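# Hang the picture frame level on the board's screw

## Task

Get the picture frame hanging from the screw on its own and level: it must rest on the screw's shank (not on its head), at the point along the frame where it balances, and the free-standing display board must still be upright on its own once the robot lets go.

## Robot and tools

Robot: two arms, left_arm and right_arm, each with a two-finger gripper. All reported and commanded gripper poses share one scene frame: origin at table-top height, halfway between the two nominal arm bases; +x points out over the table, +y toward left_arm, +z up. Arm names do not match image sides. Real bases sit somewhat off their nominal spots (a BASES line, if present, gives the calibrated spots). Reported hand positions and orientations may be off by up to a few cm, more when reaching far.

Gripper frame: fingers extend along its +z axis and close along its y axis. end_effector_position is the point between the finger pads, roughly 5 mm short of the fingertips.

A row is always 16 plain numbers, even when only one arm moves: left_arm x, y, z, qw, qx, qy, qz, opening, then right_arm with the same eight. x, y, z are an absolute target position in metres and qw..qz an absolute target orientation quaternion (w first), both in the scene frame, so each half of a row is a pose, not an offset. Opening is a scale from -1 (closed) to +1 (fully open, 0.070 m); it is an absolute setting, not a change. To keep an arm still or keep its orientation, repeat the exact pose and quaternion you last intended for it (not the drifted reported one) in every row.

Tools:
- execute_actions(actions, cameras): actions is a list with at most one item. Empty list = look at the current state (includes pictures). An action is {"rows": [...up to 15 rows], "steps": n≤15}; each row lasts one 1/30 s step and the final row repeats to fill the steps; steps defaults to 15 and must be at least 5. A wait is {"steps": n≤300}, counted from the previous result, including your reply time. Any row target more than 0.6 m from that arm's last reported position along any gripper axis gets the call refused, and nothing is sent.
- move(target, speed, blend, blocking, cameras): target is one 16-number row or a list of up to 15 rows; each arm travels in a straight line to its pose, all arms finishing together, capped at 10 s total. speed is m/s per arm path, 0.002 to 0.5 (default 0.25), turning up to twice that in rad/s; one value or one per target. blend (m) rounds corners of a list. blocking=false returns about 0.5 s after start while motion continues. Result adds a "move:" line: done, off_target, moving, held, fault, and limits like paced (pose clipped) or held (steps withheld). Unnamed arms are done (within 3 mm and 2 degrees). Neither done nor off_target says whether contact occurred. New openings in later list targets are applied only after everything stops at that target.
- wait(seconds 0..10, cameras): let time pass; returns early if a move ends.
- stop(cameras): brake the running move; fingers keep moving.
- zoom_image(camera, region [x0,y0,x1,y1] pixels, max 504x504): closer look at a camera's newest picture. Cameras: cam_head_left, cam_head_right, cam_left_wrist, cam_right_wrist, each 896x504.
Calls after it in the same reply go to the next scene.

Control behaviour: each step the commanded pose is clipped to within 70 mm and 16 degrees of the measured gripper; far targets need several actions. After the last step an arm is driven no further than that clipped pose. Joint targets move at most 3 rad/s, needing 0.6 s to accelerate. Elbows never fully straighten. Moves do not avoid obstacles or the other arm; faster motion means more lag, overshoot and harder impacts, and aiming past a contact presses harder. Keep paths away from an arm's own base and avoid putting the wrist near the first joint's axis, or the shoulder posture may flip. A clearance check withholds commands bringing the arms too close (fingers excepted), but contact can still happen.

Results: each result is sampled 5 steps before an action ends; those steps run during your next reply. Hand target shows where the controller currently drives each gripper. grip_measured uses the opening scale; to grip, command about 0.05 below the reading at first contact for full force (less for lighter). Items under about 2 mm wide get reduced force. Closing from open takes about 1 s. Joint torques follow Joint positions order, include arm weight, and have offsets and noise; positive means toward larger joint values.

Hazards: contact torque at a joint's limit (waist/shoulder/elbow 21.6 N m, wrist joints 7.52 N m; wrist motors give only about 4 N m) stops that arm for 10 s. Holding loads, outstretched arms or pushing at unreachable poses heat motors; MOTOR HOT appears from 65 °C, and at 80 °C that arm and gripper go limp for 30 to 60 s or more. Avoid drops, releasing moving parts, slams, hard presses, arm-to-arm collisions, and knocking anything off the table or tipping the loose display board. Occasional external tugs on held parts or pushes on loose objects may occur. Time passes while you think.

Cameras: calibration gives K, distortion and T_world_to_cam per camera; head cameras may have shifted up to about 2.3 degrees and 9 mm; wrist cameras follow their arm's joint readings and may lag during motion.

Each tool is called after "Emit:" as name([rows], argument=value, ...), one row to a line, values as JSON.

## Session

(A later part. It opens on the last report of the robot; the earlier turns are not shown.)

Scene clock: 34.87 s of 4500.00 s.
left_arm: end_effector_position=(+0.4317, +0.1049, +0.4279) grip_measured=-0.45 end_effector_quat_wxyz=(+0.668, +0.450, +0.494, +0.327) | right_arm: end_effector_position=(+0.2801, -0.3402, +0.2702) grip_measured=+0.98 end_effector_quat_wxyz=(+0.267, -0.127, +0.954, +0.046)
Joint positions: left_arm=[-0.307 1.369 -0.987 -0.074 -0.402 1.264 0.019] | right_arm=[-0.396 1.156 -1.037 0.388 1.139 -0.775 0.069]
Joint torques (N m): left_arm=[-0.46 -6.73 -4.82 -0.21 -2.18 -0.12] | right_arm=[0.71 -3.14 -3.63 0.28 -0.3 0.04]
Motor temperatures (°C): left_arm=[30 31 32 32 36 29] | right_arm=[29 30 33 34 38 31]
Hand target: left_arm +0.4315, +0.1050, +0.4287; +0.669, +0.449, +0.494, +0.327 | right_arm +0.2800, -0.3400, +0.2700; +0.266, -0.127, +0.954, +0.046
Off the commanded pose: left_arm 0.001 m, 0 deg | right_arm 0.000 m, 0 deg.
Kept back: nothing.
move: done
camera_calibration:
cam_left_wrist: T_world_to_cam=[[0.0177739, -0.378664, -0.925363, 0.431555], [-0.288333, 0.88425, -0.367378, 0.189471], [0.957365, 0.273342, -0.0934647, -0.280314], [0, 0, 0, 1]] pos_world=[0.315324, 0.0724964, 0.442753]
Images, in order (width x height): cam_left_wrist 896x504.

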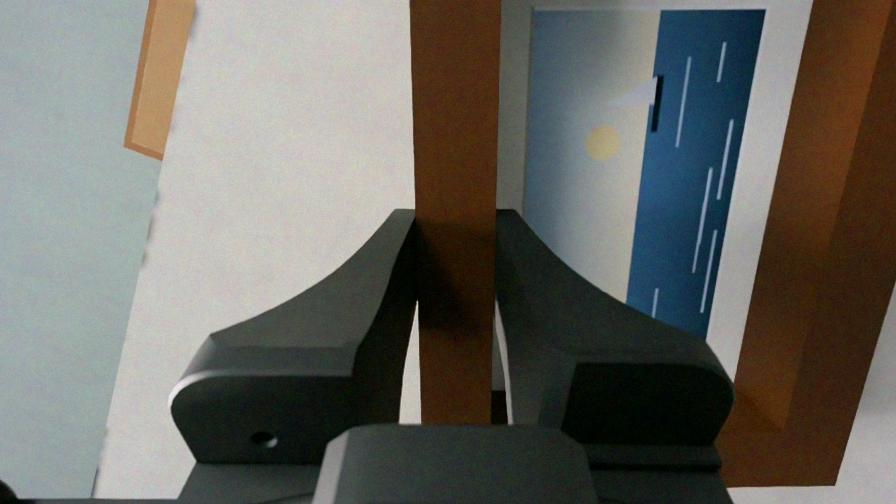

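Emit:
move(target=[0.4315,0.0838,0.4364,0.566,0.573,0.419,0.419,-0.51,0.28,-0.34,0.27,0.266,-0.127,0.954,0.046,1.0], speed=0.07)

Scene clock: 38.80 s of 4500.00 s.
left_arm: end_effector_position=(+0.4314, +0.0839, +0.4363) grip_measured=-0.45 end_effector_quat_wxyz=(+0.566, +0.573, +0.419, +0.419) | right_arm: end_effector_position=(+0.2801, -0.3402, +0.2702) grip_measured=+0.98 end_effector_quat_wxyz=(+0.267, -0.127, +0.954, +0.046)
Joint positions: left_arm=[-0.375 1.371 -1.125 -0.481 -0.17 2.051 0.019] | right_arm=[-0.396 1.156 -1.037 0.388 1.139 -0.775 0.069]
Joint torques (N m): left_arm=[-0.64 -5.14 -4.95 0.13 -1.78 -0.26] | right_arm=[0.71 -3.11 -3.65 0.28 -0.32 0.08]
Motor temperatures (°C): left_arm=[30 31 32 32 36 29] | right_arm=[29 30 33 34 38 31]
Hand target: left_arm +0.4315, +0.0838, +0.4364; +0.566, +0.573, +0.419, +0.419 | right_arm +0.2800, -0.3400, +0.2700; +0.266, -0.127, +0.954, +0.046
Off the commanded pose: left_arm 0.000 m, 0 deg | right_arm 0.000 m, 0 deg.
Kept back: nothing.
move: done
camera_calibration:
cam_left_wrist: T_world_to_cam=[[0.0198371, 0.0122256, -0.999728, 0.4301], [-0.287936, 0.957631, 0.00599744, 0.0418539], [0.957444, 0.287739, 0.0225169, -0.325255], [0, 0, 0, 1]] pos_world=[0.314933, 0.0482499, 0.437056]
cam_right_wrist: T_world_to_cam=[[0.22933, -0.97285, -0.0311624, -0.386157], [-0.966628, -0.231385, 0.109956, 0.156017], [-0.114181, 0.00490634, -0.993448, 0.420448], [0, 0, 0, 1]] pos_world=[0.287375, -0.341636, 0.388505]

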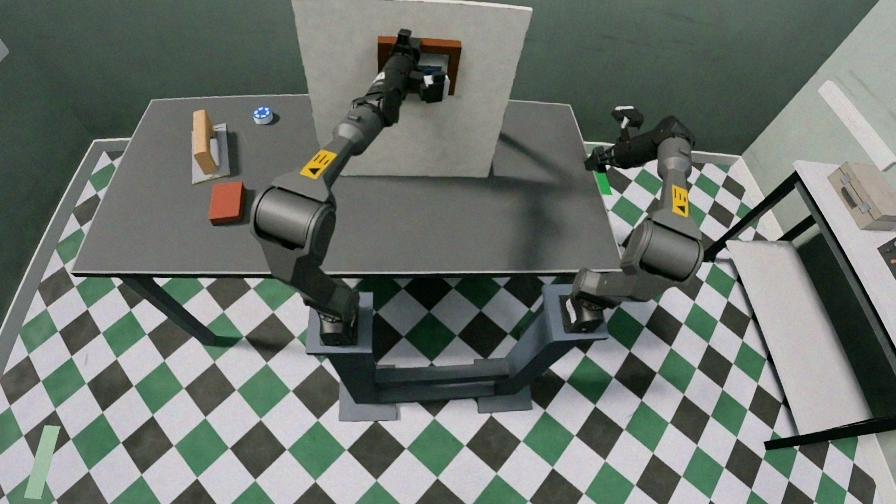

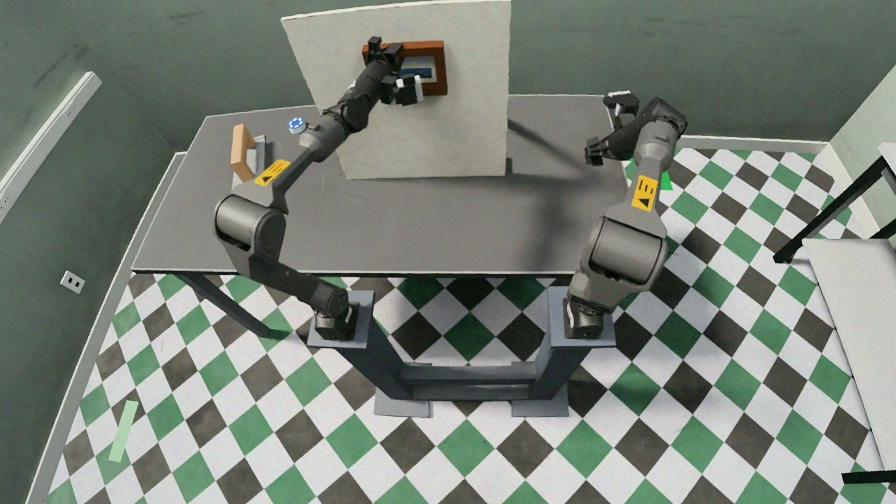

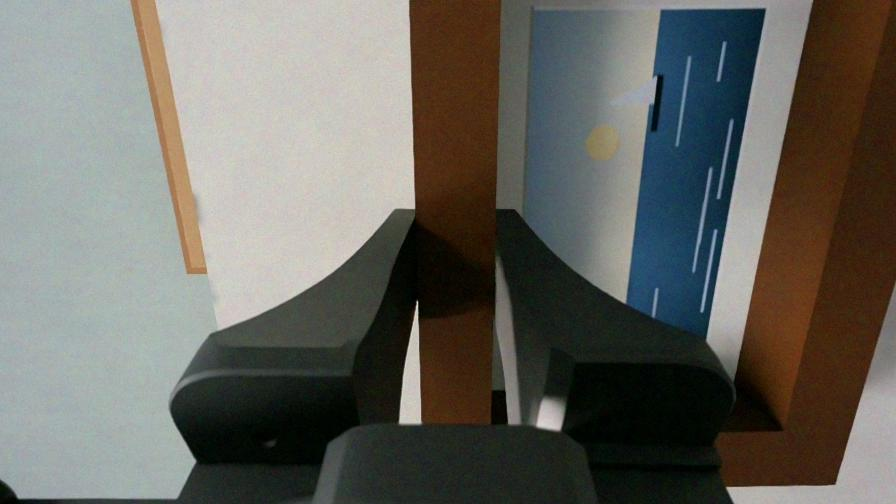

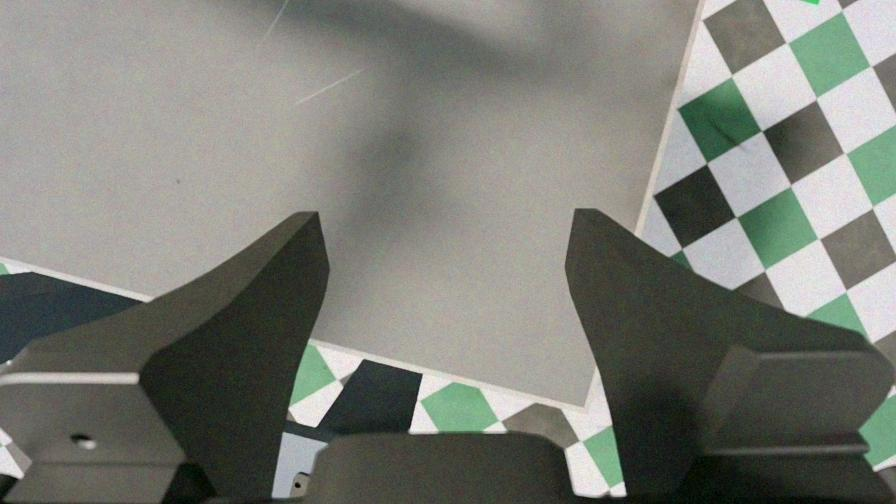

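Emit:
zoom_image(camera="cam_head_left", region=[360, 0, 500, 110])

Emit:
zoom_image(camera="cam_head_right", region=[340, 0, 480, 110])

Scaled by 3.600 from the camera's 896x504 image, which has a finer 1280x720 frame.

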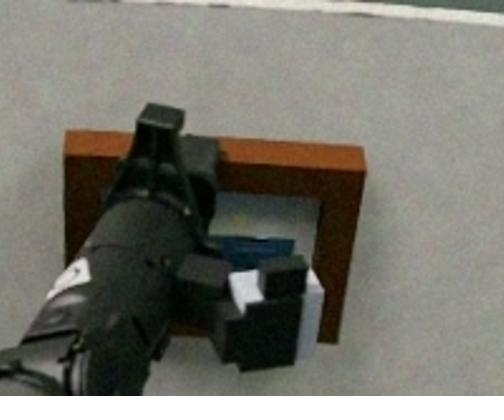

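Scaled by 3.600 from the camera's 896x504 image, which has a finer 1280x720 frame.

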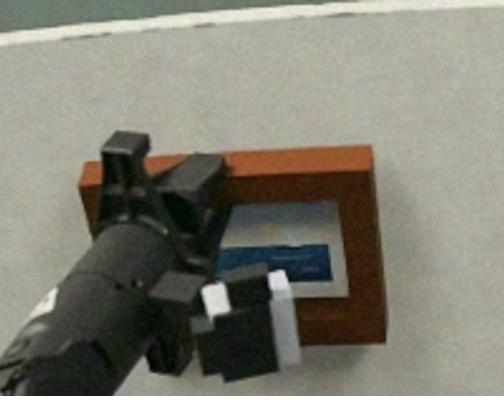

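Emit:
move(target=[0.4315,0.0838,0.432,0.566,0.573,0.419,0.419,-0.51,0.28,-0.34,0.27,0.266,-0.127,0.954,0.046,1.0], speed=0.02, cameras=[])

Emit:
move(target=[0.4315,0.0838,0.431,0.566,0.573,0.419,0.419,-0.51,0.28,-0.34,0.27,0.266,-0.127,0.954,0.046,1.0], speed=0.02, cameras=[])

Emit:
move(target=[0.4315,0.0838,0.43,0.566,0.573,0.419,0.419,-0.51,0.28,-0.34,0.27,0.266,-0.127,0.954,0.046,1.0], speed=0.02, cameras=[])

Emit:
move(target=[0.4315,0.0838,0.429,0.566,0.573,0.419,0.419,-0.51,0.28,-0.34,0.27,0.266,-0.127,0.954,0.046,1.0], speed=0.02, cameras=["cam_left_wrist"])

Scene clock: 40.30 s of 4500.00 s.
left_arm: end_effector_position=(+0.4315, +0.0839, +0.4318) grip_measured=-0.45 end_effector_quat_wxyz=(+0.566, +0.573, +0.419, +0.419) | right_arm: end_effector_position=(+0.2801, -0.3402, +0.2702) grip_measured=+0.98 end_effector_quat_wxyz=(+0.267, -0.127, +0.954, +0.046)
Joint positions: left_arm=[-0.375 1.373 -1.11 -0.441 -0.185 2.011 0.019] | right_arm=[-0.396 1.156 -1.037 0.388 1.139 -0.775 0.069]
Joint torques (N m): left_arm=[-0.65 -5.3 -4.04 0.14 -1.91 -0.15] | right_arm=[0.72 -3.1 -3.61 0.29 -0.32 0.09]
Motor temperatures (°C): left_arm=[30 31 32 32 36 29] | right_arm=[29 30 33 34 38 31]
Hand target: left_arm +0.4315, +0.0838, +0.4320; +0.566, +0.573, +0.419, +0.419 | right_arm +0.2800, -0.3400, +0.2700; +0.266, -0.127, +0.954, +0.046
Off the commanded pose: left_arm 0.000 m, 0 deg | right_arm 0.000 m, 0 deg.
Kept back: nothing.
move: done
No camera images: "cameras" was empty.

Scene clock: 41.00 s of 4500.00 s.
left_arm: end_effector_position=(+0.4315, +0.0839, +0.4314) grip_measured=-0.45 end_effector_quat_wxyz=(+0.566, +0.573, +0.419, +0.419) | right_arm: end_effector_position=(+0.2801, -0.3402, +0.2702) grip_measured=+0.98 end_effector_quat_wxyz=(+0.267, -0.127, +0.954, +0.046)
Joint positions: left_arm=[-0.375 1.373 -1.107 -0.432 -0.188 2.002 0.019] | right_arm=[-0.396 1.156 -1.037 0.388 1.139 -0.775 0.069]
Joint torques (N m): left_arm=[-0.43 -5.16 -3.92 0.17 -1.99 -0.24] | right_arm=[0.7 -3.1 -3.66 0.29 -0.33 0.09]
Motor temperatures (°C): left_arm=[30 31 32 32 36 29] | right_arm=[29 30 33 34 38 31]
Hand target: left_arm +0.4315, +0.0838, +0.4310; +0.566, +0.573, +0.419, +0.419 | right_arm +0.2800, -0.3400, +0.2700; +0.266, -0.127, +0.954, +0.046
Off the commanded pose: left_arm 0.000 m, 0 deg | right_arm 0.000 m, 0 deg.
Kept back: nothing.
move: done
No camera images: "cameras" was empty.

Scene clock: 41.70 s of 4500.00 s.
left_arm: end_effector_position=(+0.4314, +0.0840, +0.4305) grip_measured=-0.45 end_effector_quat_wxyz=(+0.566, +0.573, +0.419, +0.419) | right_arm: end_effector_position=(+0.2801, -0.3402, +0.2702) grip_measured=+0.98 end_effector_quat_wxyz=(+0.267, -0.127, +0.954, +0.046)
Joint positions: left_arm=[-0.375 1.373 -1.103 -0.424 -0.192 1.993 0.019] | right_arm=[-0.396 1.156 -1.037 0.388 1.139 -0.775 0.069]
Joint torques (N m): left_arm=[-0.59 -5.39 -3.82 0.16 -2 -0.23] | right_arm=[0.71 -3.05 -3.66 0.29 -0.33 0.1]
Motor temperatures (°C): left_arm=[30 31 32 32 36 29] | right_arm=[29 30 33 34 38 31]
Hand target: left_arm +0.4315, +0.0838, +0.4300; +0.566, +0.573, +0.419, +0.419 | right_arm +0.2800, -0.3400, +0.2700; +0.266, -0.127, +0.954, +0.046
Off the commanded pose: left_arm 0.001 m, 0 deg | right_arm 0.000 m, 0 deg.
Kept back: nothing.
move: done
No camera images: "cameras" was empty.

Scene clock: 42.40 s of 4500.00 s.
left_arm: end_effector_position=(+0.4314, +0.0841, +0.4299) grip_measured=-0.45 end_effector_quat_wxyz=(+0.567, +0.572, +0.419, +0.420) | right_arm: end_effector_position=(+0.2801, -0.3402, +0.2702) grip_measured=+0.98 end_effector_quat_wxyz=(+0.267, -0.127, +0.954, +0.046)
Joint positions: left_arm=[-0.375 1.373 -1.099 -0.416 -0.197 1.984 0.019] | right_arm=[-0.396 1.156 -1.037 0.388 1.139 -0.775 0.069]
Joint torques (N m): left_arm=[-0.37 -4.84 -2.97 0.14 -1.31 -0.19] | right_arm=[0.69 -3.12 -3.69 0.3 -0.34 0.1]
Motor temperatures (°C): left_arm=[30 31 32 32 36 29] | right_arm=[29 30 33 34 38 31]
Hand target: left_arm +0.4315, +0.0838, +0.4290; +0.566, +0.573, +0.419, +0.419 | right_arm +0.2800, -0.3400, +0.2700; +0.266, -0.127, +0.954, +0.046
Off the commanded pose: left_arm 0.001 m, 0 deg | right_arm 0.000 m, 0 deg.
Kept back: nothing.
move: done
camera_calibration:
cam_left_wrist: T_world_to_cam=[[0.0219991, 0.0109127, -0.999698, 0.422943], [-0.288867, 0.957361, 0.00409386, 0.0429118], [0.957117, 0.288689, 0.0242134, -0.32583], [0, 0, 0, 1]] pos_world=[0.314949, 0.0483662, 0.43053]
Images, in order (width x height): cam_left_wrist 896x504.

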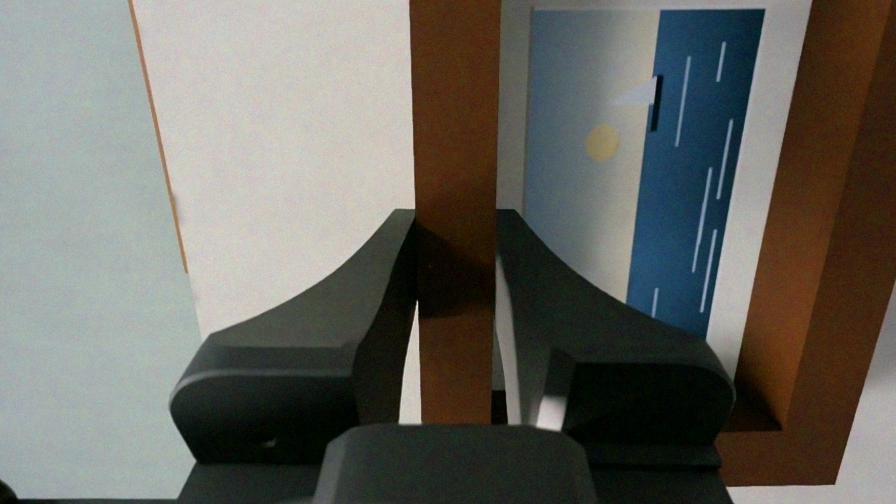

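Emit:
move(target=[0.4315,0.0838,0.4282,0.566,0.573,0.419,0.419,-0.51,0.28,-0.34,0.27,0.266,-0.127,0.954,0.046,1.0], speed=0.02, cameras=["cam_left_wrist"])

Scene clock: 43.33 s of 4500.00 s.
left_arm: end_effector_position=(+0.4313, +0.0841, +0.4297) grip_measured=-0.45 end_effector_quat_wxyz=(+0.567, +0.572, +0.418, +0.420) | right_arm: end_effector_position=(+0.2801, -0.3402, +0.2702) grip_measured=+0.98 end_effector_quat_wxyz=(+0.267, -0.127, +0.954, +0.046)
Joint positions: left_arm=[-0.375 1.373 -1.097 -0.409 -0.2 1.978 0.019] | right_arm=[-0.396 1.156 -1.037 0.388 1.139 -0.775 0.069]
Joint torques (N m): left_arm=[-0.53 -4 -1.32 0.05 -0.41 -0.26] | right_arm=[0.71 -3.06 -3.66 0.29 -0.34 0.11]
Motor temperatures (°C): left_arm=[30 31 32 32 36 29] | right_arm=[29 30 33 34 38 31]
Hand target: left_arm +0.4315, +0.0838, +0.4282; +0.566, +0.573, +0.419, +0.419 | right_arm +0.2800, -0.3400, +0.2700; +0.266, -0.127, +0.954, +0.046
Off the commanded pose: left_arm 0.002 m, 0 deg | right_arm 0.000 m, 0 deg.
Kept back: nothing.
move: done
camera_calibration:
cam_left_wrist: T_world_to_cam=[[0.0232441, 0.0106939, -0.999673, 0.42222], [-0.28883, 0.957374, 0.00352565, 0.0431185], [0.957098, 0.288653, 0.025342, -0.326259], [0, 0, 0, 1]] pos_world=[0.314902, 0.0483799, 0.430198]
Images, in order (width x height): cam_left_wrist 896x504.

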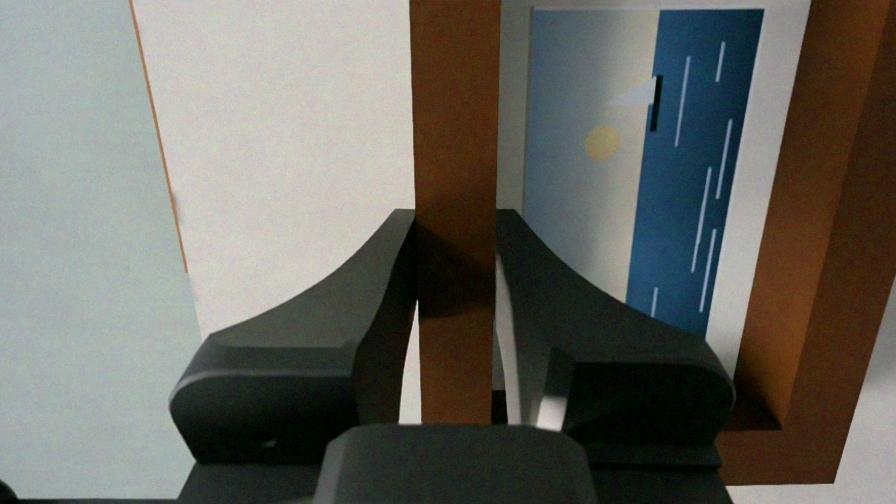

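Emit:
execute_actions([
  {"rows":[[0.4314,0.084,0.4286,0.567,0.572,0.419,0.42,-0.5,0.28,-0.34,0.27,0.266,-0.127,0.954,0.046,1.0],[0.4314,0.084,0.429,0.567,0.572,0.419,0.42,-0.49,0.28,-0.34,0.27,0.266,-0.127,0.954,0.046,1.0],[0.4314,0.084,0.4293,0.567,0.572,0.419,0.42,-0.48,0.28,-0.34,0.27,0.266,-0.127,0.954,0.046,1.0],[0.4314,0.084,0.4294,0.567,0.572,0.419,0.42,-0.475,0.28,-0.34,0.27,0.266,-0.127,0.954,0.046,1.0],[0.4314,0.084,0.4294,0.567,0.572,0.419,0.42,-0.47,0.28,-0.34,0.27,0.266,-0.127,0.954,0.046,1.0],[0.4314,0.084,0.4294,0.567,0.572,0.419,0.42,-0.465,0.28,-0.34,0.27,0.266,-0.127,0.954,0.046,1.0],[0.4314,0.084,0.4294,0.567,0.572,0.419,0.42,-0.46,0.28,-0.34,0.27,0.266,-0.127,0.954,0.046,1.0],[0.4314,0.084,0.4294,0.567,0.572,0.419,0.42,-0.455,0.28,-0.34,0.27,0.266,-0.127,0.954,0.046,1.0],[0.4314,0.084,0.4294,0.567,0.572,0.419,0.42,-0.45,0.28,-0.34,0.27,0.266,-0.127,0.954,0.046,1.0],[0.4314,0.084,0.4294,0.567,0.572,0.419,0.42,-0.445,0.28,-0.34,0.27,0.266,-0.127,0.954,0.046,1.0],[0.4314,0.084,0.4294,0.567,0.572,0.419,0.42,-0.44,0.28,-0.34,0.27,0.266,-0.127,0.954,0.046,1.0],[0.4314,0.084,0.4294,0.567,0.572,0.419,0.42,-0.435,0.28,-0.34,0.27,0.266,-0.127,0.954,0.046,1.0],[0.4314,0.084,0.4294,0.567,0.572,0.419,0.42,-0.43,0.28,-0.34,0.27,0.266,-0.127,0.954,0.046,1.0],[0.4314,0.084,0.4294,0.567,0.572,0.419,0.42,-0.42,0.28,-0.34,0.27,0.266,-0.127,0.954,0.046,1.0],[0.4314,0.084,0.4294,0.567,0.572,0.419,0.42,-0.41,0.28,-0.34,0.27,0.266,-0.127,0.954,0.046,1.0]],"steps":15},
], cameras=["cam_left_wrist"])

Emit:
execute_actions([
  {"rows":[[0.4314,0.084,0.4294,0.567,0.572,0.419,0.42,-0.4,0.28,-0.34,0.27,0.266,-0.127,0.954,0.046,1.0],[0.4314,0.084,0.4294,0.567,0.572,0.419,0.42,-0.38,0.28,-0.34,0.27,0.266,-0.127,0.954,0.046,1.0],[0.4314,0.084,0.4294,0.567,0.572,0.419,0.42,-0.36,0.28,-0.34,0.27,0.266,-0.127,0.954,0.046,1.0],[0.4314,0.084,0.4294,0.567,0.572,0.419,0.42,-0.34,0.28,-0.34,0.27,0.266,-0.127,0.954,0.046,1.0],[0.4314,0.084,0.4294,0.567,0.572,0.419,0.42,-0.31,0.28,-0.34,0.27,0.266,-0.127,0.954,0.046,1.0],[0.4314,0.084,0.4294,0.567,0.572,0.419,0.42,-0.28,0.28,-0.34,0.27,0.266,-0.127,0.954,0.046,1.0],[0.4314,0.084,0.4294,0.567,0.572,0.419,0.42,-0.25,0.28,-0.34,0.27,0.266,-0.127,0.954,0.046,1.0],[0.4314,0.084,0.4294,0.567,0.572,0.419,0.42,-0.2,0.28,-0.34,0.27,0.266,-0.127,0.954,0.046,1.0]],"steps":15},
], cameras=["cam_left_wrist"])

Emit:
execute_actions([
  {"steps":20},
], cameras=["cam_left_wrist"])

Scene clock: 44.93 s of 4500.00 s.
left_arm: end_effector_position=(+0.4313, +0.0843, +0.4287) grip_measured=-0.44 end_effector_quat_wxyz=(+0.566, +0.572, +0.419, +0.419) | right_arm: end_effector_position=(+0.2801, -0.3402, +0.2702) grip_measured=+0.98 end_effector_quat_wxyz=(+0.267, -0.127, +0.954, +0.046)
Joint positions: left_arm=[-0.375 1.373 -1.095 -0.413 -0.2 1.981 0.02] | right_arm=[-0.396 1.156 -1.037 0.388 1.139 -0.775 0.069]
Joint torques (N m): left_arm=[-0.6 -3.32 -1.56 -0.32 0.33 -0.09] | right_arm=[0.72 -3.1 -3.68 0.3 -0.35 0.12]
Motor temperatures (°C): left_arm=[30 31 32 32 36 29] | right_arm=[29 30 33 34 38 31]
Steps of this call (1-38: nothing new was sent; 39-48: this action's first 10). Readings (end_effector_position of left_arm | right_arm):
39: (+0.4313, +0.0841, +0.4293) | (+0.2801, -0.3402, +0.2702)
40: (+0.4313, +0.0843, +0.4293) | (+0.2801, -0.3402, +0.2702)
42: (+0.4313, +0.0843, +0.4289) | (+0.2801, -0.3402, +0.2702)
46: (+0.4313, +0.0844, +0.4289) | (+0.2801, -0.3402, +0.2702)
48: the state above
camera_calibration:
cam_left_wrist: T_world_to_cam=[[0.0207758, 0.0104407, -0.99973, 0.422297], [-0.289578, 0.957146, 0.00397812, 0.0430907], [0.956929, 0.289417, 0.0229089, -0.325234], [0, 0, 0, 1]] pos_world=[0.31493, 0.0484752, 0.429462]
Images, in order (width x height): cam_left_wrist 896x504.

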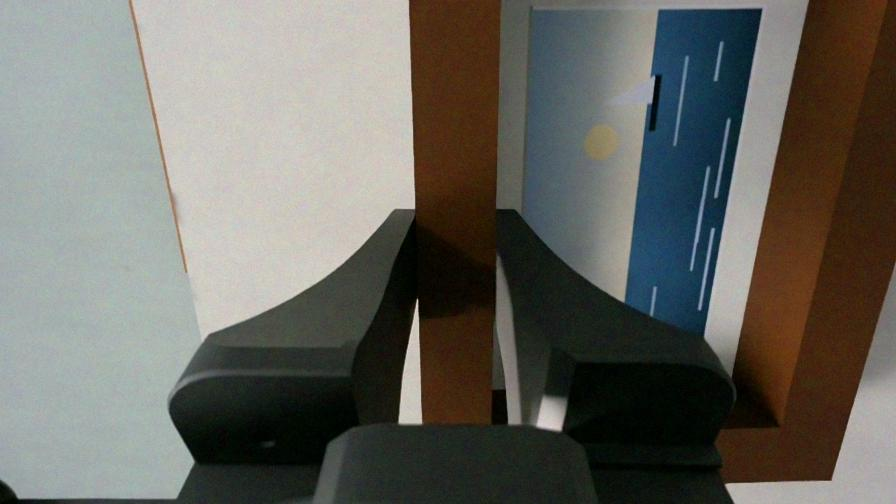

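Scene clock: 45.43 s of 4500.00 s.
left_arm: end_effector_position=(+0.4317, +0.0839, +0.4272) grip_measured=-0.20 end_effector_quat_wxyz=(+0.565, +0.574, +0.420, +0.418) | right_arm: end_effector_position=(+0.2801, -0.3402, +0.2702) grip_measured=+0.98 end_effector_quat_wxyz=(+0.267, -0.127, +0.954, +0.046)
Joint positions: left_arm=[-0.375 1.375 -1.095 -0.414 -0.197 1.982 0.028] | right_arm=[-0.396 1.156 -1.037 0.388 1.139 -0.775 0.069]
Joint torques (N m): left_arm=[-0.67 -4.85 -3.6 -0.03 -1.43 0.01] | right_arm=[0.7 -3.05 -3.66 0.3 -0.36 0.13]
Motor temperatures (°C): left_arm=[30 31 32 32 36 29] | right_arm=[29 30 33 34 38 31]
Off your previous action's commanded pose at its last step (step 5 of this call): left_arm 0.001 m, 0 deg | right_arm 0.000 m, 0 deg.
Steps of this call (1-5: your previous action's last 5; 6-15: this action's first 10). Readings (end_effector_position of left_arm | right_arm):
6: (+0.4315, +0.0841, +0.4279) | (+0.2801, -0.3402, +0.2702)
7: (+0.4315, +0.0841, +0.4279) | (+0.2801, -0.3402, +0.2702)
9: (+0.4317, +0.0839, +0.4273) | (+0.2801, -0.3402, +0.2702)
13: (+0.4317, +0.0839, +0.4272) | (+0.2801, -0.3402, +0.2702)
15: the state above
camera_calibration:
cam_left_wrist: T_world_to_cam=[[0.0164258, 0.0119512, -0.999794, 0.422588], [-0.288651, 0.957411, 0.00670231, 0.0419965], [0.957293, 0.288482, 0.0191759, -0.323957], [0, 0, 0, 1]] pos_world=[0.315303, 0.0481974, 0.428431]
Images, in order (width x height): cam_left_wrist 896x504.

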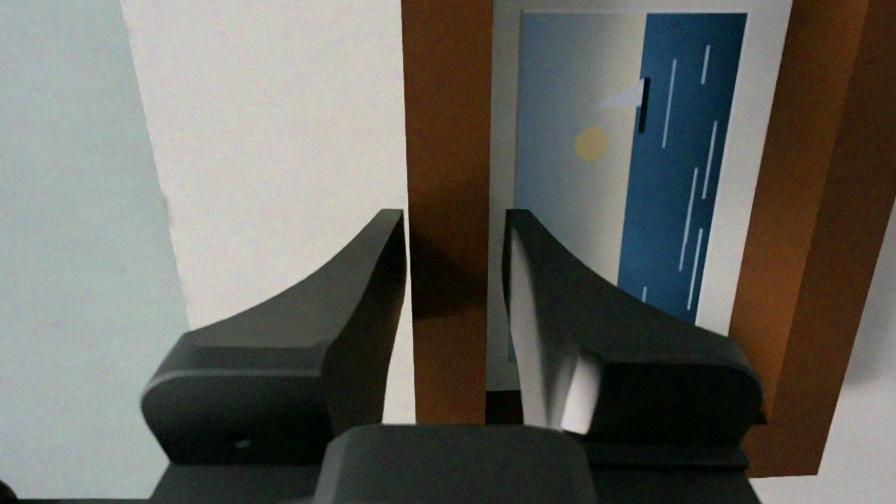

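Scene clock: 46.10 s of 4500.00 s.
left_arm: end_effector_position=(+0.4318, +0.0841, +0.4282) grip_measured=-0.20 end_effector_quat_wxyz=(+0.566, +0.572, +0.420, +0.419) | right_arm: end_effector_position=(+0.2801, -0.3402, +0.2702) grip_measured=+0.98 end_effector_quat_wxyz=(+0.267, -0.127, +0.954, +0.046)
Joint positions: left_arm=[-0.375 1.375 -1.096 -0.414 -0.2 1.982 0.028] | right_arm=[-0.396 1.156 -1.037 0.388 1.139 -0.775 0.069]
Joint torques (N m): left_arm=[-0.78 -6.19 -3.86 0.11 -1.42 -0.01] | right_arm=[0.71 -3.05 -3.67 0.3 -0.35 0.14]
Motor temperatures (°C): left_arm=[30 31 32 32 36 29] | right_arm=[29 30 33 34 38 31]
Hand target: left_arm +0.4314, +0.0840, +0.4294; +0.567, +0.572, +0.419, +0.420 | right_arm +0.2800, -0.3400, +0.2700; +0.266, -0.127, +0.954, +0.046
Off the commanded pose: left_arm 0.001 m, 0 deg | right_arm 0.000 m, 0 deg.
Steps of this call (1-5: your previous action's last 5; 6-20: nothing new was sent). Readings (end_effector_position of left_arm | right_arm):
1: (+0.4317, +0.0840, +0.4274) | (+0.2801, -0.3402, +0.2702)
2: (+0.4317, +0.0840, +0.4274) | (+0.2801, -0.3402, +0.2702)
4: (+0.4318, +0.0841, +0.4276) | (+0.2801, -0.3402, +0.2702)
8: (+0.4318, +0.0842, +0.4278) | (+0.2801, -0.3402, +0.2702)
20: the state above
camera_calibration:
cam_left_wrist: T_world_to_cam=[[0.0197846, 0.0108607, -0.999745, 0.422219], [-0.289759, 0.957088, 0.00466303, 0.0431787], [0.956895, 0.289593, 0.0220826, -0.325309], [0, 0, 0, 1]] pos_world=[0.315444, 0.0482958, 0.429093]
Images, in order (width x height): cam_left_wrist 896x504.

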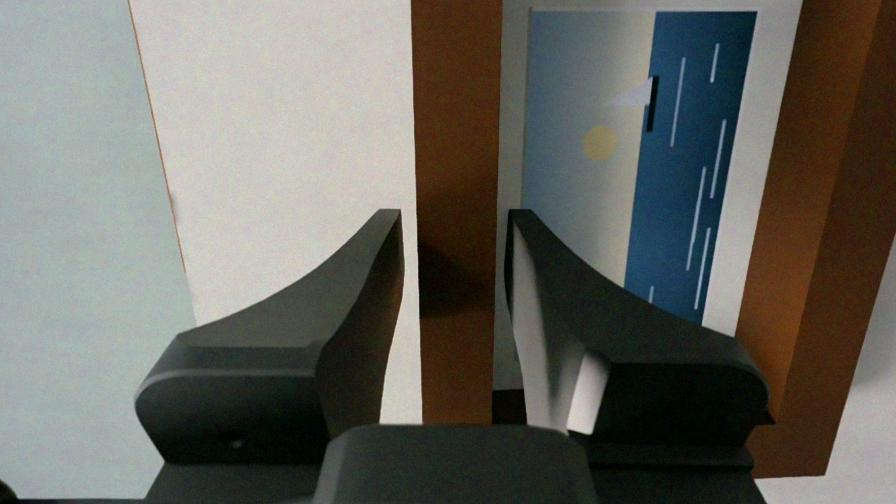

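Emit:
move([
  [0.4314,0.084,0.4294,0.567,0.572,0.419,0.42,0.2,0.28,-0.34,0.27,0.266,-0.127,0.954,0.046,1.0],
  [0.3455,0.111,0.4294,0.566,0.573,0.419,0.419,0.2,0.28,-0.34,0.27,0.266,-0.127,0.954,0.046,1.0],
], speed=0.12)

Emit:
zoom_image(camera="cam_head_left", region=[360, 0, 500, 110])

Emit:
zoom_image(camera="cam_head_right", region=[340, 0, 480, 110])

Scene clock: 48.33 s of 4500.00 s.
left_arm: end_effector_position=(+0.3448, +0.1112, +0.4298) grip_measured=+0.20 end_effector_quat_wxyz=(+0.575, +0.575, +0.410, +0.414) | right_arm: end_effector_position=(+0.2801, -0.3402, +0.2702) grip_measured=+0.98 end_effector_quat_wxyz=(+0.267, -0.127, +0.954, +0.046)
Joint positions: left_arm=[-0.385 1.04 -0.843 -0.516 -0.129 2.088 0.042] | right_arm=[-0.396 1.156 -1.037 0.388 1.139 -0.775 0.069]
Joint torques (N m): left_arm=[0.53 -1.78 -3.81 0.12 -1.35 -0.03] | right_arm=[0.74 -2.97 -3.71 0.3 -0.37 0.15]
Motor temperatures (°C): left_arm=[30 31 32 32 36 29] | right_arm=[29 30 33 34 38 31]
Hand target: left_arm +0.3457, +0.1113, +0.4293; +0.574, +0.575, +0.411, +0.414 | right_arm +0.2800, -0.3400, +0.2700; +0.266, -0.127, +0.954, +0.046
Off the commanded pose: left_arm 0.001 m, 2 deg | right_arm 0.000 m, 0 deg.
joint sent to its limit (left arm) — joint 6 (wrist roll), upper limit.
Kept back: nothing.
move: done
camera_calibration:
cam_left_wrist: T_world_to_cam=[[0.0301192, 0.00626088, -0.999527, 0.422045], [-0.264729, 0.964321, -0.00193684, -0.0145691], [0.963853, 0.264662, 0.030702, -0.253271], [0, 0, 0, 1]] pos_world=[0.227547, 0.078438, 0.429593]
cam_right_wrist: T_world_to_cam=[[0.22933, -0.97285, -0.0311624, -0.386157], [-0.966628, -0.231385, 0.109956, 0.156017], [-0.114181, 0.00490634, -0.993448, 0.420448], [0, 0, 0, 1]] pos_world=[0.287375, -0.341636, 0.388505]

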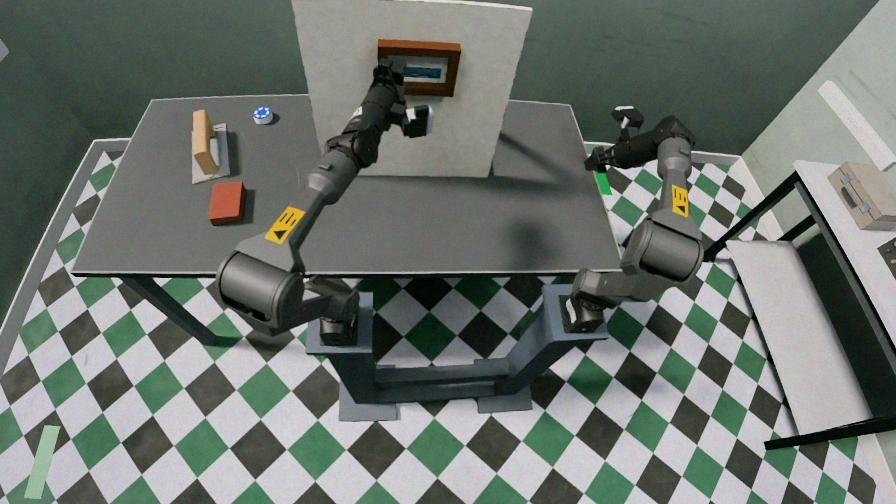

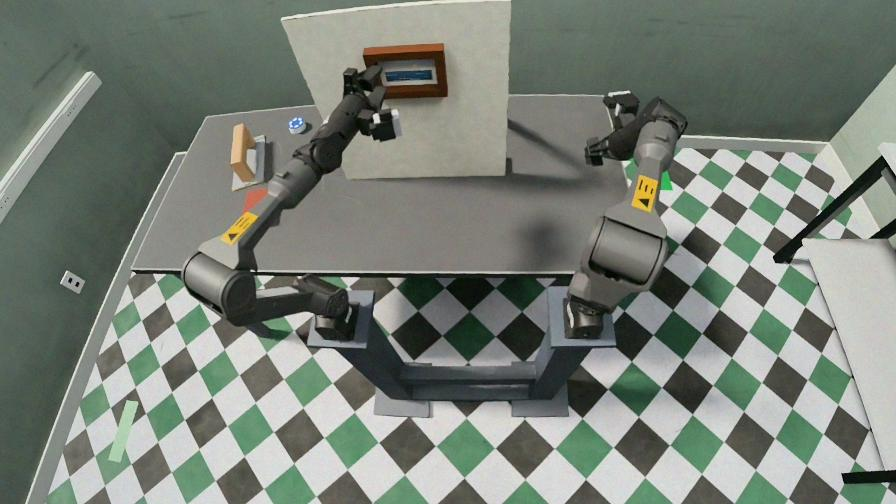

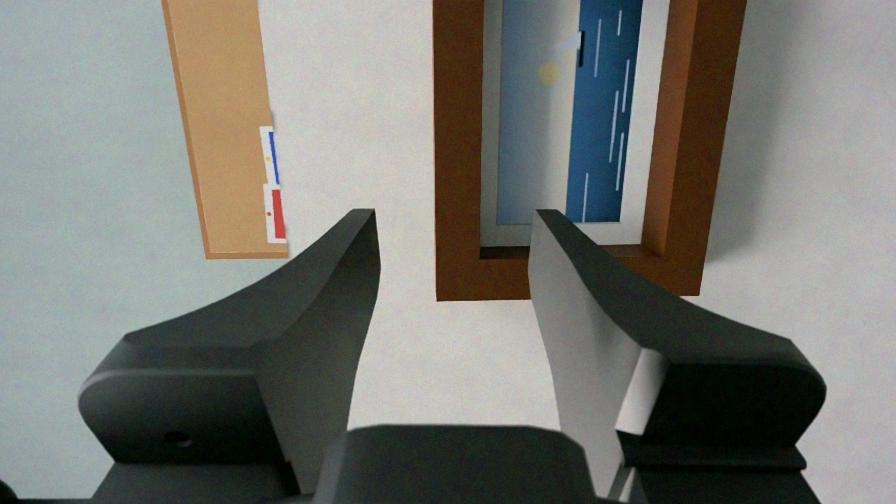

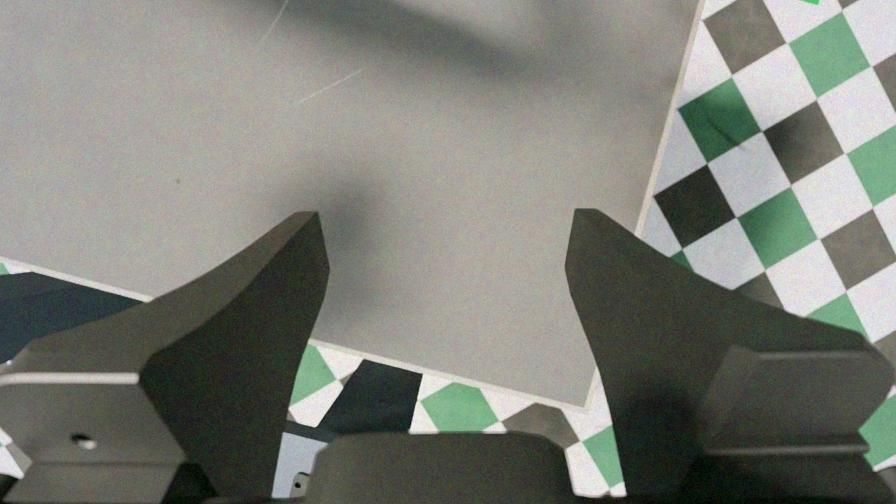

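Scaled by 3.600 from the camera's 896x504 image, which has a finer 1280x720 frame.

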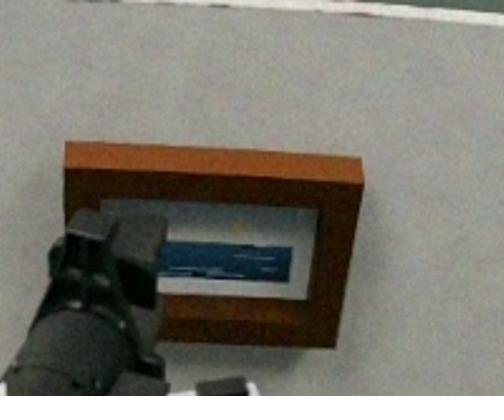

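Scaled by 3.600 from the camera's 896x504 image, which has a finer 1280x720 frame.

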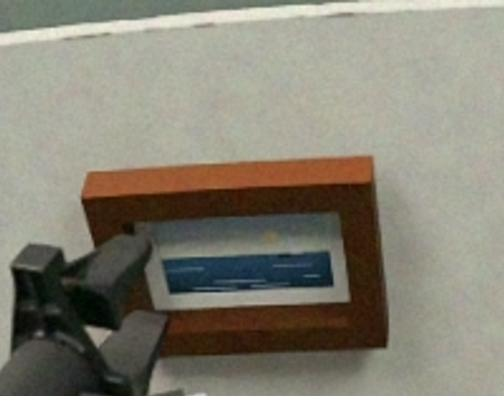

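Emit:
move([
  [0.335,0.135,0.45,0.698,0.111,0.698,-0.111,0.2,0.28,-0.34,0.27,0.266,-0.127,0.954,0.046,1.0],
  [0.345,0.12,0.51,0.501,0.127,0.846,-0.135,0.2,0.28,-0.34,0.27,0.266,-0.127,0.954,0.046,1.0],
  [0.425,0.0897,0.527,0.501,0.127,0.846,-0.135,0.2,0.28,-0.34,0.27,0.266,-0.127,0.954,0.046,1.0],
], speed=0.2, blend=[0.02,0.02,0])

Emit:
zoom_image(camera="cam_left_wrist", region=[340, 140, 660, 360])

Scene clock: 55.50 s of 4500.00 s.
left_arm: end_effector_position=(+0.4249, +0.0897, +0.5272) grip_measured=+0.20 end_effector_quat_wxyz=(+0.501, +0.127, +0.845, -0.135) | right_arm: end_effector_position=(+0.2801, -0.3402, +0.2702) grip_measured=+0.98 end_effector_quat_wxyz=(+0.267, -0.127, +0.954, +0.046)
Joint positions: left_arm=[-0.269 1.716 -2.363 -0.131 1.221 -0.005 0.042] | right_arm=[-0.396 1.156 -1.037 0.388 1.139 -0.775 0.069]
Joint torques (N m): left_arm=[-0.66 -6.16 -2.04 0.01 -1.34 -0.17] | right_arm=[0.69 -2.93 -3.7 0.32 -0.4 0.2]
Motor temperatures (°C): left_arm=[30 31 32 32 36 29] | right_arm=[29 30 33 34 38 31]
Hand target: left_arm +0.4250, +0.0897, +0.5270; +0.501, +0.127, +0.846, -0.135 | right_arm +0.2800, -0.3400, +0.2700; +0.266, -0.127, +0.954, +0.046
Off the commanded pose: left_arm 0.000 m, 0 deg | right_arm 0.000 m, 0 deg.
Kept back: nothing.
move: done
camera_calibration:
cam_left_wrist: T_world_to_cam=[[-0.336392, -0.938292, 0.0802981, 0.188294], [-0.842466, 0.261738, -0.470897, 0.583288], [0.420822, -0.226055, -0.878526, 0.426348], [0, 0, 0, 1]] pos_world=[0.375324, 0.120384, 0.634107]
cam_right_wrist: T_world_to_cam=[[0.22933, -0.97285, -0.0311624, -0.386157], [-0.966628, -0.231385, 0.109956, 0.156017], [-0.114181, 0.00490634, -0.993448, 0.420448], [0, 0, 0, 1]] pos_world=[0.287375, -0.341636, 0.388505]

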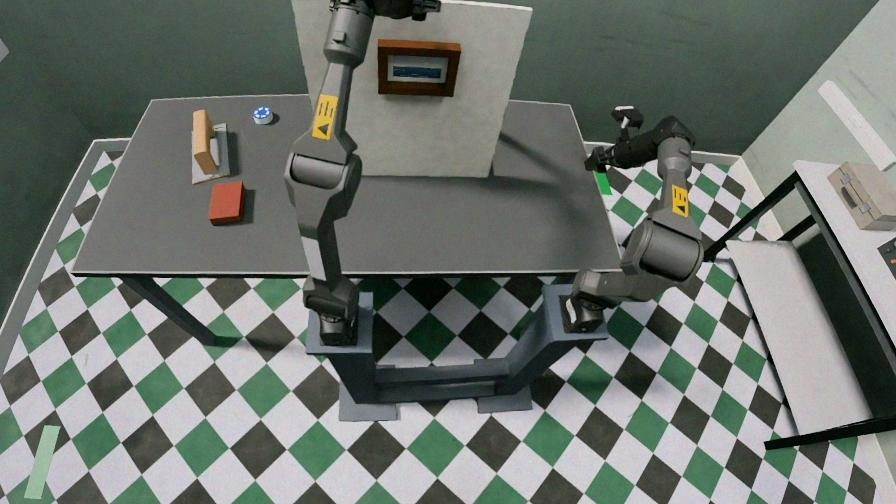

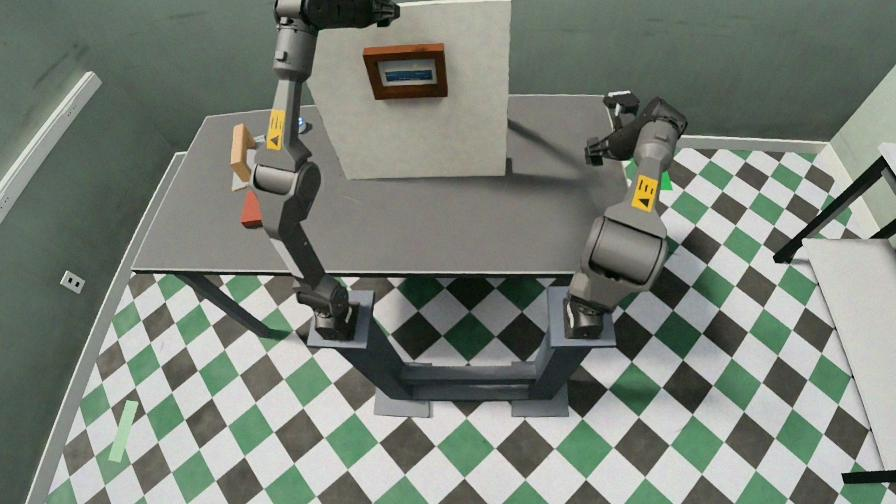

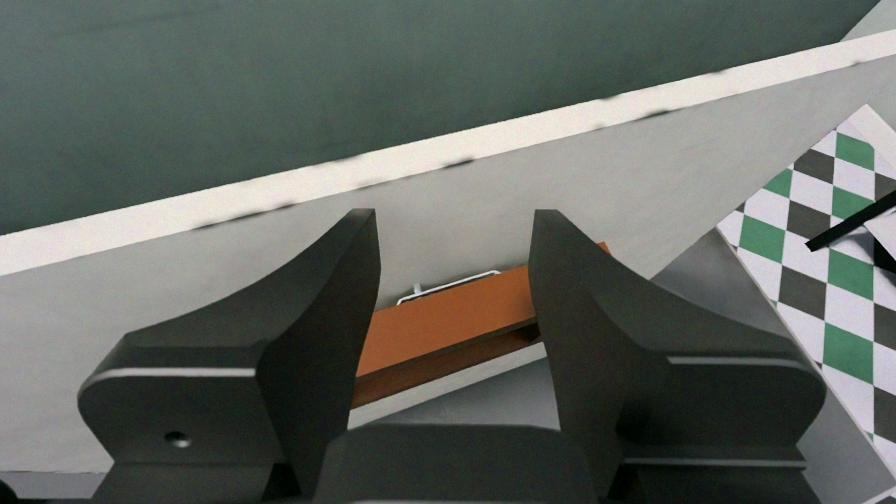

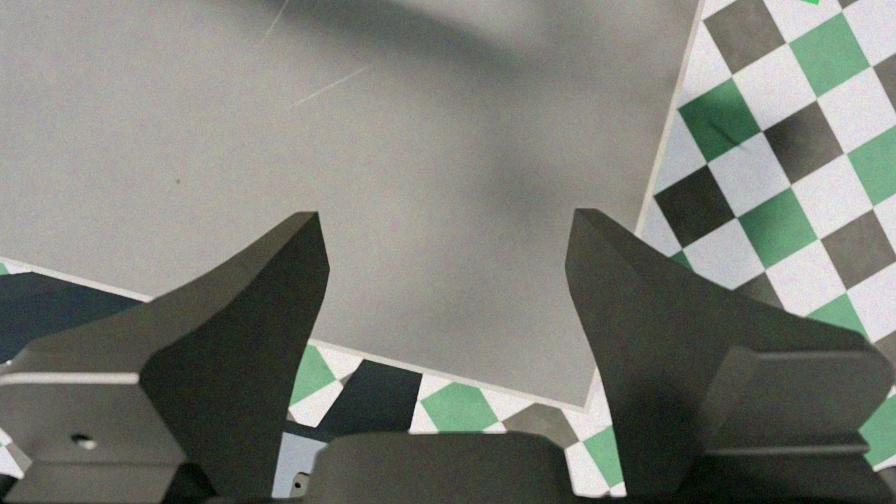

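Scaled by 1.575 from the camera's 896x504 image, which has a finer 1280x720 frame.

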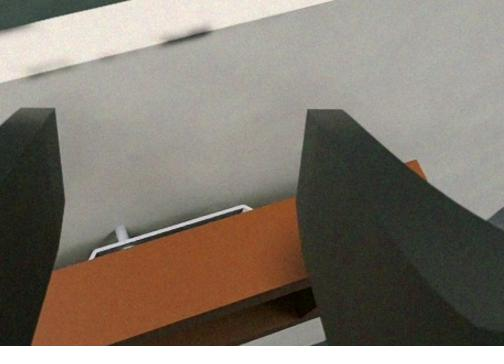

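Emit:
execute_actions([
  {"rows":[[0.425,0.0897,0.527,0.501,0.127,0.846,-0.135,1.0,0.28,-0.34,0.27,0.266,-0.127,0.954,0.046,1.0]],"steps":15},
])

Emit:
execute_actions([
  {"steps":20},
], cameras=["cam_left_wrist"])

Emit:
zoom_image(camera="cam_left_wrist", region=[340, 200, 660, 420])

Emit:
zoom_image(camera="cam_left_wrist", region=[380, 250, 520, 330])

Scene clock: 56.20 s of 4500.00 s.
left_arm: end_effector_position=(+0.4249, +0.0897, +0.5272) grip_measured=+0.86 end_effector_quat_wxyz=(+0.501, +0.127, +0.845, -0.135) | right_arm: end_effector_position=(+0.2801, -0.3402, +0.2702) grip_measured=+0.98 end_effector_quat_wxyz=(+0.267, -0.127, +0.954, +0.046)
Joint positions: left_arm=[-0.269 1.716 -2.363 -0.131 1.221 -0.005 0.065] | right_arm=[-0.396 1.156 -1.037 0.388 1.139 -0.775 0.069]
Joint torques (N m): left_arm=[-0.67 -6.18 -1.68 0.04 -1.38 -0.19] | right_arm=[0.68 -2.91 -3.68 0.32 -0.4 0.21]
Motor temperatures (°C): left_arm=[30 31 32 32 36 29] | right_arm=[29 30 33 34 38 31]
Steps of this call (1-11: nothing new was sent; 12-21: this action's first 10). Readings (end_effector_position of left_arm | right_arm):
12: (+0.4249, +0.0897, +0.5272) | (+0.2801, -0.3402, +0.2702)
13: (+0.4249, +0.0897, +0.5272) | (+0.2801, -0.3402, +0.2702)
15: (+0.4249, +0.0897, +0.5272) | (+0.2801, -0.3402, +0.2702)
19: (+0.4249, +0.0897, +0.5272) | (+0.2801, -0.3402, +0.2702)
21: the state above

Scene clock: 56.87 s of 4500.00 s.
left_arm: end_effector_position=(+0.4249, +0.0897, +0.5272) grip_measured=+0.98 end_effector_quat_wxyz=(+0.501, +0.127, +0.845, -0.135) | right_arm: end_effector_position=(+0.2801, -0.3402, +0.2702) grip_measured=+0.98 end_effector_quat_wxyz=(+0.267, -0.127, +0.954, +0.046)
Joint positions: left_arm=[-0.269 1.716 -2.363 -0.131 1.221 -0.005 0.069] | right_arm=[-0.396 1.156 -1.037 0.388 1.139 -0.775 0.069]
Joint torques (N m): left_arm=[-0.54 -6.4 -1.59 0.05 -1.42 -0.16] | right_arm=[0.7 -2.88 -3.68 0.32 -0.4 0.22]
Motor temperatures (°C): left_arm=[30 31 32 32 36 29] | right_arm=[29 30 33 34 38 31]
Hand target: left_arm +0.4250, +0.0897, +0.5270; +0.501, +0.127, +0.846, -0.135 | right_arm +0.2800, -0.3400, +0.2700; +0.266, -0.127, +0.954, +0.046
Off the commanded pose: left_arm 0.000 m, 0 deg | right_arm 0.000 m, 0 deg.
Steps of this call (1-5: your previous action's last 5; 6-20: nothing new was sent). Readings (end_effector_position of left_arm | right_arm):
1: (+0.4249, +0.0897, +0.5272) | (+0.2801, -0.3402, +0.2702)
2: (+0.4249, +0.0897, +0.5272) | (+0.2801, -0.3402, +0.2702)
4: (+0.4249, +0.0897, +0.5272) | (+0.2801, -0.3402, +0.2702)
8: (+0.4249, +0.0897, +0.5272) | (+0.2801, -0.3402, +0.2702)
20: the state above
camera_calibration:
cam_left_wrist: T_world_to_cam=[[-0.336392, -0.938292, 0.0802981, 0.188294], [-0.842466, 0.261738, -0.470897, 0.583288], [0.420822, -0.226055, -0.878526, 0.426348], [0, 0, 0, 1]] pos_world=[0.375324, 0.120384, 0.634107]
Images, in order (width x height): cam_left_wrist 896x504.

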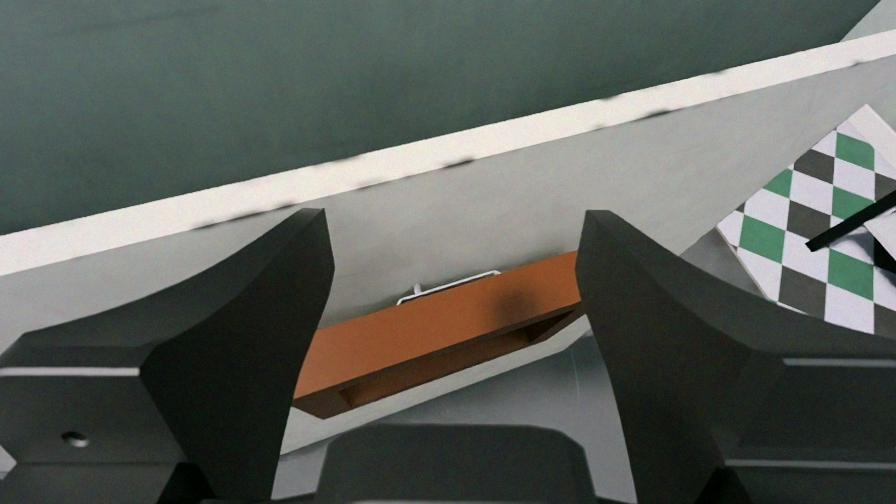

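Scaled by 1.575 from the camera's 896x504 image, which has a finer 1280x720 frame.

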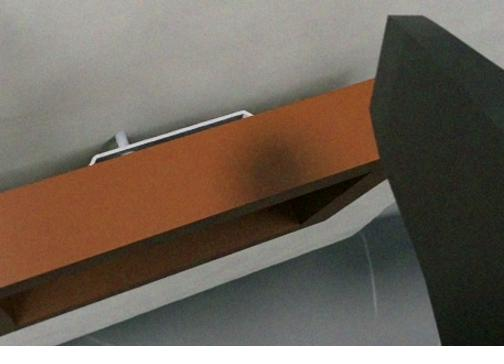

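Scaled by 3.600 from the camera's 896x504 image, which has a finer 1280x720 frame.

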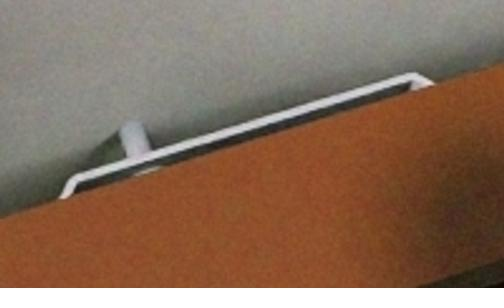

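Emit:
zoom_image(camera="cam_head_left", region=[370, 30, 470, 105])

Emit:
zoom_image(camera="cam_head_right", region=[355, 30, 455, 105])

Emit:
zoom_image(camera="cam_head_left", region=[350, 150, 500, 200])

Emit:
zoom_image(camera="cam_head_right", region=[335, 150, 515, 200])

This scene's latest camera images include none from cam_head_left. They are from: cam_left_wrist. cam_head_left's image comes with the result of a call that names it in "cameras".

This scene's latest camera images include none from cam_head_right. They are from: cam_left_wrist. cam_head_right's image comes with the result of a call that names it in "cameras".

This scene's latest camera images include none from cam_head_left. They are from: cam_left_wrist. cam_head_left's image comes with the result of a call that names it in "cameras".

This scene's latest camera images include none from cam_head_right. They are from: cam_left_wrist. cam_head_right's image comes with the result of a call that names it in "cameras".


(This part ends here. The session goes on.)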